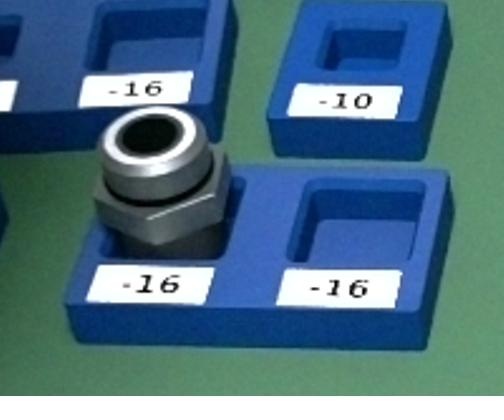

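Call:
move(base={"x_m_s": -0.3, "for_s": 0.5}, joints={"left_shoulder_pitch_rad": -0.807, "left_shoulder_roll_rad": 0.25, "left_shoulder_yaw_rad": 0.212, "left_elbow_rad": -2.176, "left_forearm_roll_rad": 0.12, "left_wrist_pitch_rad": 1.781, "left_hand_roll_rad": 0.118, "right_shoulder_pitch_rad": -0.811, "right_shoulder_roll_rad": -0.255, "right_shoulder_yaw_rad": -0.201, "right_elbow_rad": -2.174, "right_forearm_roll_rad": -0.119, "right_wrist_pitch_rad": 1.784, "right_hand_roll_rad": -0.127, "left_hand_thumb_bend": 0.6, "right_hand_thumb_bend": 0.6}, min_time_s=1.2)

Call:
move(base={"turn_rad_s": -0.6, "for_s": 0.66})

Call:
move(base={"x_m_s": -1.0, "for_s": 2.82})

Call:
move(base={"turn_rad_s": 1.0, "for_s": 1.97}, joints={"torso_squat_rad": 0.8})

Scene clock: 171.43 s.
Joint torques (N m): left_arm=[-13.52 7.41 2.79 -6.17 -0.08 -1.84 0.11] | right_arm=[-16.4 -6.13 -0.39 -4.7 0.22 -1.83 -0.38]
External joint torques (N m): left_arm=[3.66 1.42 1.22 -0.44 0.11 0.05 0.12] | right_arm=[-0.15 -0.23 0.92 0.53 -0.05 -0.12 -0.39]
Wrist force (N): left_arm=[3.0 6.7 6.2] | right_arm=[-1.2 3.3 3.9]
Wrist torque (N m): left_arm=[0.33 -0.39 -0.22] | right_arm=[-0.14 0.11 -0.24]
Wrist force, peak (N): left_arm=[3.1 7.4 6.3] | right_arm=[-0.3 3.6 5.6]
move: done
base_odometry: x=-2.677 y=-0.881 heading=-2.773
lidar_m: 0.43 0.44 0.61 2.28 2.37 2.85 4.64 2.88 2.44 2.34 0.62 0.45
base_status: done (sent for 0.5 of 0.5 s)
joint_positions: torso_squat_rad=+0.500 torso_shift_rad=+0.000 torso_pitch_rad=+0.150 torso_yaw_rad=+0.000 left_shoulder_pitch_rad=-0.807 left_shoulder_roll_rad=+0.250 left_shoulder_yaw_rad=+0.212 left_elbow_rad=-2.176 left_forearm_roll_rad=+0.120 left_wrist_pitch_rad=+1.781 left_hand_roll_rad=+0.118 right_shoulder_pitch_rad=-0.811 right_shoulder_roll_rad=-0.255 right_shoulder_yaw_rad=-0.201 right_elbow_rad=-2.174 right_forearm_roll_rad=-0.119 right_wrist_pitch_rad=+1.784 right_hand_roll_rad=-0.127 head_pan_rad=+0.000 head_tilt_rad=+0.600 left_hand_little=+1.000 left_hand_ring=+1.000 left_hand_middle=+0.200 left_hand_index=+0.200 left_hand_thumb_turn=-1.000 left_hand_thumb_bend=+0.600 left_hand_force_limit=+0.200 left_hand_speed=-0.850 right_hand_little=+1.000 right_hand_ring=+1.000 right_hand_middle=+0.200 right_hand_index=+0.200 right_hand_thumb_turn=-1.000 right_hand_thumb_bend=+0.600 right_hand_force_limit=+0.000 right_hand_speed=-0.850
joint_status: all done
wheel_motors_off: 0
left_hand_stopped_by: target,target,target,target,target,target
right_hand_stopped_by: target,target,target,target,target,target
left_little_load_n: 0.0
left_ring_load_n: 0.0
left_middle_load_n: 0.0
left_index_load_n: 0.0
left_thumb_bend_load_n: 0.0
left_thumb_turn_load_n: 0.0
right_little_load_n: 0.0
right_ring_load_n: 0.0
right_middle_load_n: 0.0
right_index_load_n: 0.0
right_thumb_bend_load_n: 0.0
right_thumb_turn_load_n: 0.0
motor_effort: left_wheel=+6(42) right_wheel=-6(20)
chest: x=-0.1819 y=-0.0011 z=+1.2008 quat_wxyz=(+0.997, +0.001, +0.075, +0.000)
left_hand: x=+0.3398 y=+0.1997 z=+1.1268 quat_wxyz=(+0.354, -0.612, +0.612, -0.354)
right_hand: x=+0.3398 y=-0.2000 z=+1.1264 quat_wxyz=(+0.353, -0.613, +0.612, -0.353)
pictures: none

Scene clock: 173.10 s.
Joint torques (N m): left_arm=[-13.59 7.14 2.92 -6.21 0.03 -1.74 0.54] | right_arm=[-16.23 -6.1 -0.52 -4.84 0.21 -1.88 -0.16]
External joint torques (N m): left_arm=[3.59 1.15 1.35 -0.49 0.22 0.15 0.55] | right_arm=[0.02 -0.2 0.79 0.4 -0.06 -0.17 -0.16]
Wrist force (N): left_arm=[3.0 6.6 6.0] | right_arm=[-0.7 3.6 5.2]
Wrist torque (N m): left_arm=[0.32 -0.42 -0.19] | right_arm=[-0.11 -0.01 -0.22]
Wrist force, peak (N): left_arm=[3.2 6.5 6.4] | right_arm=[-0.8 4.0 4.9]
move: done
base_odometry: x=-2.677 y=-0.881 heading=-2.995
lidar_m: 0.43 0.44 0.52 0.94 2.30 2.72 4.64 3.62 2.66 2.33 0.82 0.49
base_status: done (sent for 0.67 of 0.67 s)
joint_positions: torso_squat_rad=+0.500 torso_shift_rad=+0.000 torso_pitch_rad=+0.150 torso_yaw_rad=+0.000 left_shoulder_pitch_rad=-0.807 left_shoulder_roll_rad=+0.250 left_shoulder_yaw_rad=+0.212 left_elbow_rad=-2.176 left_forearm_roll_rad=+0.120 left_wrist_pitch_rad=+1.781 left_hand_roll_rad=+0.118 right_shoulder_pitch_rad=-0.811 right_shoulder_roll_rad=-0.255 right_shoulder_yaw_rad=-0.201 right_elbow_rad=-2.174 right_forearm_roll_rad=-0.119 right_wrist_pitch_rad=+1.784 right_hand_roll_rad=-0.127 head_pan_rad=+0.000 head_tilt_rad=+0.600 left_hand_little=+1.000 left_hand_ring=+1.000 left_hand_middle=+0.200 left_hand_index=+0.200 left_hand_thumb_turn=-1.000 left_hand_thumb_bend=+0.600 left_hand_force_limit=+0.200 left_hand_speed=-0.850 right_hand_little=+1.000 right_hand_ring=+1.000 right_hand_middle=+0.200 right_hand_index=+0.200 right_hand_thumb_turn=-1.000 right_hand_thumb_bend=+0.600 right_hand_force_limit=+0.000 right_hand_speed=-0.850
joint_status: not commanded
wheel_motors_off: 0
left_hand_stopped_by: target,target,target,target,target,target
right_hand_stopped_by: target,target,target,target,target,target
left_little_load_n: 0.0
left_ring_load_n: 0.0
left_middle_load_n: 0.0
left_index_load_n: 0.0
left_thumb_bend_load_n: 0.0
left_thumb_turn_load_n: 0.0
right_little_load_n: 0.0
right_ring_load_n: 0.0
right_middle_load_n: 0.0
right_index_load_n: 0.0
right_thumb_bend_load_n: 0.0
right_thumb_turn_load_n: 0.5
motor_effort: left_wheel=+9(38) right_wheel=+1(21)
chest: x=-0.1819 y=-0.0011 z=+1.2008 quat_wxyz=(+0.997, +0.001, +0.075, +0.000)
left_hand: x=+0.3398 y=+0.1997 z=+1.1268 quat_wxyz=(+0.354, -0.612, +0.612, -0.354)
right_hand: x=+0.3398 y=-0.2000 z=+1.1264 quat_wxyz=(+0.353, -0.613, +0.612, -0.353)
pictures: none

Scene clock: 178.47 s.
Joint torques (N m): left_arm=[-14.01 7.13 2.91 -5.96 -0.08 -1.58 0.36] | right_arm=[-16.5 -6.22 -0.59 -4.79 0.25 -1.59 -0.23]
External joint torques (N m): left_arm=[3.17 1.14 1.34 -0.23 0.11 0.31 0.37] | right_arm=[-0.25 -0.32 0.72 0.44 -0.02 0.12 -0.24]
Wrist force (N): left_arm=[3.1 6.7 6.4] | right_arm=[-1.0 3.2 4.0]
Wrist torque (N m): left_arm=[0.32 -0.40 -0.19] | right_arm=[-0.17 0.08 -0.22]
Wrist force, peak (N): left_arm=[3.4 6.6 6.6] | right_arm=[-1.1 3.8 5.2]
move: done
base_odometry: x=+0.126 y=-0.468 heading=-2.996
lidar_m: 3.19 3.14 1.88 1.37 1.28 1.73 1.87 1.88 2.23 2.58 2.61 3.51
base_status: done (sent for 2.83 of 2.83 s)
joint_positions: torso_squat_rad=+0.500 torso_shift_rad=+0.000 torso_pitch_rad=+0.150 torso_yaw_rad=+0.000 left_shoulder_pitch_rad=-0.807 left_shoulder_roll_rad=+0.250 left_shoulder_yaw_rad=+0.212 left_elbow_rad=-2.176 left_forearm_roll_rad=+0.120 left_wrist_pitch_rad=+1.781 left_hand_roll_rad=+0.118 right_shoulder_pitch_rad=-0.811 right_shoulder_roll_rad=-0.255 right_shoulder_yaw_rad=-0.201 right_elbow_rad=-2.174 right_forearm_roll_rad=-0.119 right_wrist_pitch_rad=+1.784 right_hand_roll_rad=-0.127 head_pan_rad=+0.000 head_tilt_rad=+0.600 left_hand_little=+1.000 left_hand_ring=+1.000 left_hand_middle=+0.200 left_hand_index=+0.200 left_hand_thumb_turn=-1.000 left_hand_thumb_bend=+0.600 left_hand_force_limit=+0.200 left_hand_speed=-0.850 right_hand_little=+1.000 right_hand_ring=+1.000 right_hand_middle=+0.200 right_hand_index=+0.200 right_hand_thumb_turn=-1.000 right_hand_thumb_bend=+0.600 right_hand_force_limit=+0.000 right_hand_speed=-0.850
joint_status: not commanded
wheel_motors_off: 0
left_hand_stopped_by: target,target,target,target,target,target
right_hand_stopped_by: target,target,target,target,target,target
left_little_load_n: 0.0
left_ring_load_n: 0.0
left_middle_load_n: 0.0
left_index_load_n: 0.0
left_thumb_bend_load_n: 0.0
left_thumb_turn_load_n: 0.0
right_little_load_n: 0.0
right_ring_load_n: 0.0
right_middle_load_n: 0.0
right_index_load_n: 0.0
right_thumb_bend_load_n: 0.0
right_thumb_turn_load_n: 0.0
motor_effort: left_wheel=-8(45) right_wheel=+4(25)
chest: x=-0.1818 y=-0.0011 z=+1.2008 quat_wxyz=(+0.997, +0.001, +0.075, +0.000)
left_hand: x=+0.3399 y=+0.1997 z=+1.1268 quat_wxyz=(+0.354, -0.612, +0.612, -0.354)
right_hand: x=+0.3399 y=-0.2000 z=+1.1263 quat_wxyz=(+0.353, -0.613, +0.612, -0.353)
pictures: none

Scene clock: 182.73 s.
Joint torques (N m): left_arm=[-14.32 6.8 2.66 -6.19 -0.33 -1.67 0.12] | right_arm=[-16.93 -6.18 -0.2 -4.87 0.26 -1.69 -0.18]
External joint torques (N m): left_arm=[2.86 0.81 1.09 -0.46 -0.13 0.22 0.13] | right_arm=[-0.68 -0.28 1.1 0.37 -0.01 0.02 -0.18]
Wrist force (N): left_arm=[3.2 6.6 6.2] | right_arm=[-0.9 3.3 4.2]
Wrist torque (N m): left_arm=[0.29 -0.42 -0.19] | right_arm=[-0.15 0.05 -0.17]
Wrist force, peak (N): left_arm=[3.1 6.9 6.2] | right_arm=[-1.5 3.8 5.4]
move: done
base_odometry: x=+0.126 y=-0.468 heading=-1.062
lidar_m: 1.28 1.59 1.88 1.86 2.03 2.55 2.55 3.24 3.25 3.20 2.10 1.37
base_status: done (sent for 1.97 of 1.97 s)
joint_positions: torso_squat_rad=+0.800 torso_shift_rad=+0.000 torso_pitch_rad=+0.150 torso_yaw_rad=+0.000 left_shoulder_pitch_rad=-0.807 left_shoulder_roll_rad=+0.250 left_shoulder_yaw_rad=+0.212 left_elbow_rad=-2.176 left_forearm_roll_rad=+0.120 left_wrist_pitch_rad=+1.781 left_hand_roll_rad=+0.118 right_shoulder_pitch_rad=-0.811 right_shoulder_roll_rad=-0.255 right_shoulder_yaw_rad=-0.201 right_elbow_rad=-2.174 right_forearm_roll_rad=-0.119 right_wrist_pitch_rad=+1.784 right_hand_roll_rad=-0.127 head_pan_rad=+0.000 head_tilt_rad=+0.600 left_hand_little=+1.000 left_hand_ring=+1.000 left_hand_middle=+0.200 left_hand_index=+0.200 left_hand_thumb_turn=-1.000 left_hand_thumb_bend=+0.600 left_hand_force_limit=+0.200 left_hand_speed=-0.850 right_hand_little=+1.000 right_hand_ring=+1.000 right_hand_middle=+0.200 right_hand_index=+0.200 right_hand_thumb_turn=-1.000 right_hand_thumb_bend=+0.600 right_hand_force_limit=+0.000 right_hand_speed=-0.850
joint_status: all done
wheel_motors_off: 0
left_hand_stopped_by: target,target,target,target,target,target
right_hand_stopped_by: target,target,target,target,target,target
left_little_load_n: 0.0
left_ring_load_n: 0.0
left_middle_load_n: 0.0
left_index_load_n: 0.0
left_thumb_bend_load_n: 0.0
left_thumb_turn_load_n: 0.0
right_little_load_n: 0.0
right_ring_load_n: 0.0
right_middle_load_n: 0.0
right_index_load_n: 0.0
right_thumb_bend_load_n: 0.0
right_thumb_turn_load_n: 0.0
motor_effort: left_wheel=+1(32) right_wheel=+5(21)
chest: x=-0.1819 y=-0.0010 z=+1.0742 quat_wxyz=(+0.997, +0.001, +0.075, +0.000)
left_hand: x=+0.3399 y=+0.1998 z=+1.0002 quat_wxyz=(+0.354, -0.612, +0.612, -0.354)
right_hand: x=+0.3399 y=-0.1999 z=+0.9997 quat_wxyz=(+0.353, -0.613, +0.612, -0.353)
pictures: none

Call:
move(base={"turn_rad_s": -0.28, "for_s": 1.0})

Call:
move(base={"x_m_s": 0.5, "for_s": 1.95})

Call:
move(base={"turn_rad_s": 0.145, "for_s": 1.0}, cameras=["head_camera"])

Call:
zoom_image(camera="head_camera", region=[310, 110, 650, 330])

Scene clock: 184.93 s.
Joint torques (N m): left_arm=[-13.98 6.93 3.33 -5.87 -0.02 -1.78 0.26] | right_arm=[-17.05 -6.23 -0.56 -4.79 0.25 -1.67 -0.35]
External joint torques (N m): left_arm=[3.2 0.94 1.75 -0.15 0.18 0.11 0.26] | right_arm=[-0.8 -0.33 0.74 0.45 -0.02 0.04 -0.36]
Wrist force (N): left_arm=[3.3 6.5 5.9] | right_arm=[-0.7 3.5 4.2]
Wrist torque (N m): left_arm=[0.29 -0.45 -0.18] | right_arm=[-0.11 0.00 -0.20]
Wrist force, peak (N): left_arm=[3.0 6.8 6.3] | right_arm=[-1.0 4.4 4.3]
move: done
base_odometry: x=+0.126 y=-0.468 heading=-1.342
lidar_m: 1.45 1.28 1.75 1.86 1.88 2.36 2.56 2.61 3.48 3.20 2.78 1.38
base_status: done (sent for 1 of 1 s)
joint_positions: torso_squat_rad=+0.800 torso_shift_rad=+0.000 torso_pitch_rad=+0.150 torso_yaw_rad=+0.000 left_shoulder_pitch_rad=-0.807 left_shoulder_roll_rad=+0.250 left_shoulder_yaw_rad=+0.212 left_elbow_rad=-2.176 left_forearm_roll_rad=+0.120 left_wrist_pitch_rad=+1.781 left_hand_roll_rad=+0.118 right_shoulder_pitch_rad=-0.811 right_shoulder_roll_rad=-0.255 right_shoulder_yaw_rad=-0.201 right_elbow_rad=-2.174 right_forearm_roll_rad=-0.119 right_wrist_pitch_rad=+1.784 right_hand_roll_rad=-0.127 head_pan_rad=+0.000 head_tilt_rad=+0.600 left_hand_little=+1.000 left_hand_ring=+1.000 left_hand_middle=+0.200 left_hand_index=+0.200 left_hand_thumb_turn=-1.000 left_hand_thumb_bend=+0.600 left_hand_force_limit=+0.200 left_hand_speed=-0.850 right_hand_little=+1.000 right_hand_ring=+1.000 right_hand_middle=+0.200 right_hand_index=+0.200 right_hand_thumb_turn=-1.000 right_hand_thumb_bend=+0.600 right_hand_force_limit=+0.000 right_hand_speed=-0.850
joint_status: not commanded
wheel_motors_off: 0
left_hand_stopped_by: target,target,target,target,target,target
right_hand_stopped_by: target,target,target,target,target,target
left_little_load_n: -0.5
left_ring_load_n: 0.0
left_middle_load_n: 0.0
left_index_load_n: 0.0
left_thumb_bend_load_n: 0.0
left_thumb_turn_load_n: 0.0
right_little_load_n: 0.0
right_ring_load_n: 0.0
right_middle_load_n: 0.0
right_index_load_n: 0.0
right_thumb_bend_load_n: 0.0
right_thumb_turn_load_n: 0.0
motor_effort: left_wheel=+7(24) right_wheel=+0(17)
chest: x=-0.1819 y=-0.0010 z=+1.0742 quat_wxyz=(+0.997, +0.001, +0.075, +0.000)
left_hand: x=+0.3399 y=+0.1998 z=+1.0002 quat_wxyz=(+0.354, -0.612, +0.612, -0.354)
right_hand: x=+0.3399 y=-0.1999 z=+0.9997 quat_wxyz=(+0.353, -0.613, +0.612, -0.353)
pictures: none

Scene clock: 188.30 s.
Joint torques (N m): left_arm=[-13.98 6.74 2.93 -5.8 -0.08 -1.74 0.26] | right_arm=[-16.84 -6.25 -0.21 -4.93 0.33 -1.74 -0.29]
External joint torques (N m): left_arm=[3.2 0.75 1.36 -0.07 0.11 0.14 0.27] | right_arm=[-0.59 -0.35 1.1 0.31 0.06 -0.03 -0.3]
Wrist force (N): left_arm=[3.2 6.4 5.9] | right_arm=[-1.7 3.9 4.0]
Wrist torque (N m): left_arm=[0.29 -0.43 -0.17] | right_arm=[-0.04 0.10 -0.23]
Wrist force, peak (N): left_arm=[3.3 6.8 6.5] | right_arm=[-1.3 4.4 4.8]
move: done
base_odometry: x=+0.350 y=-1.426 heading=-1.341
lidar_m: 0.48 0.49 0.51 1.26 2.01 2.52 3.56 3.56 3.33 3.07 0.52 0.76
base_status: done (sent for 1.97 of 1.97 s)
joint_positions: torso_squat_rad=+0.800 torso_shift_rad=+0.000 torso_pitch_rad=+0.150 torso_yaw_rad=+0.000 left_shoulder_pitch_rad=-0.807 left_shoulder_roll_rad=+0.250 left_shoulder_yaw_rad=+0.212 left_elbow_rad=-2.176 left_forearm_roll_rad=+0.120 left_wrist_pitch_rad=+1.781 left_hand_roll_rad=+0.118 right_shoulder_pitch_rad=-0.811 right_shoulder_roll_rad=-0.255 right_shoulder_yaw_rad=-0.201 right_elbow_rad=-2.174 right_forearm_roll_rad=-0.119 right_wrist_pitch_rad=+1.784 right_hand_roll_rad=-0.127 head_pan_rad=+0.000 head_tilt_rad=+0.600 left_hand_little=+1.000 left_hand_ring=+1.000 left_hand_middle=+0.200 left_hand_index=+0.200 left_hand_thumb_turn=-1.000 left_hand_thumb_bend=+0.600 left_hand_force_limit=+0.200 left_hand_speed=-0.850 right_hand_little=+1.000 right_hand_ring=+1.000 right_hand_middle=+0.200 right_hand_index=+0.200 right_hand_thumb_turn=-1.000 right_hand_thumb_bend=+0.600 right_hand_force_limit=+0.000 right_hand_speed=-0.850
joint_status: not commanded
wheel_motors_off: 0
left_hand_stopped_by: target,target,target,target,target,target
right_hand_stopped_by: target,target,target,target,target,target
left_little_load_n: -0.5
left_ring_load_n: 0.0
left_middle_load_n: 0.0
left_index_load_n: 0.0
left_thumb_bend_load_n: 0.0
left_thumb_turn_load_n: 0.0
right_little_load_n: 0.0
right_ring_load_n: 0.0
right_middle_load_n: 0.0
right_index_load_n: 0.0
right_thumb_bend_load_n: 0.0
right_thumb_turn_load_n: 0.0
motor_effort: left_wheel=+3(51) right_wheel=-2(21)
chest: x=-0.1817 y=-0.0010 z=+1.0742 quat_wxyz=(+0.997, +0.001, +0.075, +0.000)
left_hand: x=+0.3400 y=+0.1998 z=+1.0000 quat_wxyz=(+0.354, -0.612, +0.612, -0.354)
right_hand: x=+0.3400 y=-0.1999 z=+0.9995 quat_wxyz=(+0.353, -0.613, +0.613, -0.353)
pictures: none

Scene clock: 189.90 s.
Joint torques (N m): left_arm=[-13.66 6.5 2.62 -5.77 -0.03 -1.51 0.57] | right_arm=[-16.9 -6.21 -0.85 -5.12 0.24 -1.71 -0.27]
External joint torques (N m): left_arm=[3.52 0.51 1.05 -0.05 0.16 0.38 0.58] | right_arm=[-0.65 -0.31 0.45 0.12 -0.03 0.01 -0.28]
Wrist force (N): left_arm=[3.2 6.6 5.9] | right_arm=[-1.2 3.1 4.4]
Wrist torque (N m): left_arm=[0.32 -0.44 -0.19] | right_arm=[-0.17 0.03 -0.20]
Wrist force, peak (N): left_arm=[3.3 7.0 5.9] | right_arm=[-0.7 4.3 4.6]
move: done
base_odometry: x=+0.350 y=-1.426 heading=-1.197
lidar_m: 0.48 0.50 0.50 1.38 2.08 2.85 3.54 4.09 3.18 2.69 0.52 0.73
base_status: done (sent for 1 of 1 s)
joint_positions: torso_squat_rad=+0.800 torso_shift_rad=+0.000 torso_pitch_rad=+0.150 torso_yaw_rad=+0.000 left_shoulder_pitch_rad=-0.807 left_shoulder_roll_rad=+0.250 left_shoulder_yaw_rad=+0.212 left_elbow_rad=-2.176 left_forearm_roll_rad=+0.120 left_wrist_pitch_rad=+1.781 left_hand_roll_rad=+0.118 right_shoulder_pitch_rad=-0.811 right_shoulder_roll_rad=-0.255 right_shoulder_yaw_rad=-0.201 right_elbow_rad=-2.174 right_forearm_roll_rad=-0.119 right_wrist_pitch_rad=+1.784 right_hand_roll_rad=-0.127 head_pan_rad=+0.000 head_tilt_rad=+0.600 left_hand_little=+1.000 left_hand_ring=+1.000 left_hand_middle=+0.200 left_hand_index=+0.200 left_hand_thumb_turn=-1.000 left_hand_thumb_bend=+0.600 left_hand_force_limit=+0.200 left_hand_speed=-0.850 right_hand_little=+1.000 right_hand_ring=+1.000 right_hand_middle=+0.200 right_hand_index=+0.200 right_hand_thumb_turn=-1.000 right_hand_thumb_bend=+0.600 right_hand_force_limit=+0.000 right_hand_speed=-0.850
joint_status: not commanded
wheel_motors_off: 0
left_hand_stopped_by: target,target,target,target,target,target
right_hand_stopped_by: target,target,target,target,target,target
left_little_load_n: 0.0
left_ring_load_n: 0.0
left_middle_load_n: 0.0
left_index_load_n: 0.0
left_thumb_bend_load_n: 0.0
left_thumb_turn_load_n: 0.0
right_little_load_n: 0.0
right_ring_load_n: 0.0
right_middle_load_n: 0.0
right_index_load_n: 0.0
right_thumb_bend_load_n: 0.0
right_thumb_turn_load_n: 0.0
motor_effort: left_wheel=-9(33) right_wheel=-2(16)
chest: x=-0.1817 y=-0.0010 z=+1.0742 quat_wxyz=(+0.997, +0.001, +0.075, +0.000)
left_hand: x=+0.3400 y=+0.1998 z=+1.0000 quat_wxyz=(+0.354, -0.612, +0.612, -0.354)
right_hand: x=+0.3400 y=-0.1999 z=+0.9996 quat_wxyz=(+0.353, -0.613, +0.613, -0.353)
head_camera: T_world_to_cam=[[-0.0239, -0.99971, -0.00051, -0.00198], [-0.69681, 0.01703, -0.71706, 0.88223], [0.71686, -0.01678, -0.69702, 0.92437]] pos_world=[-0.04795, -0.00149, 1.2769]

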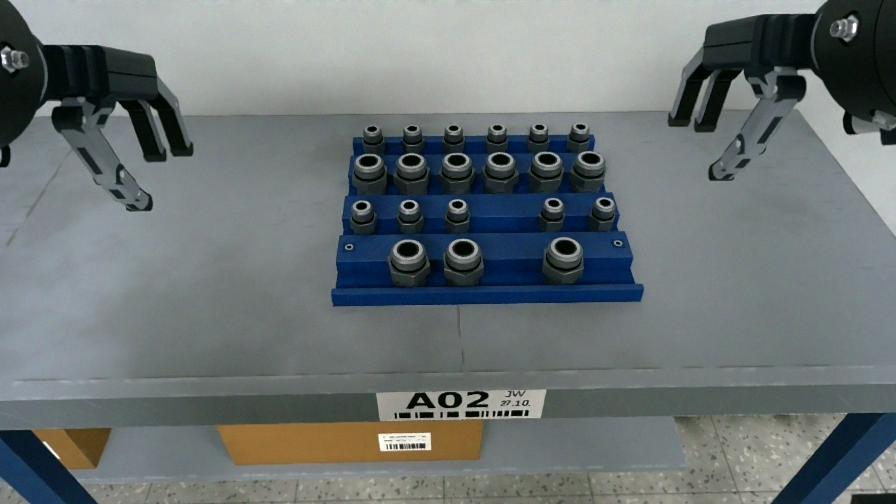

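Scaled by 1.482 from the camera's image (finer frame: 1280x720).

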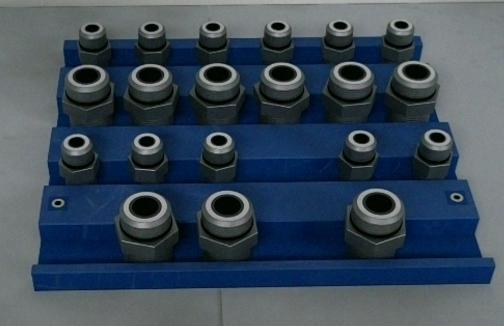

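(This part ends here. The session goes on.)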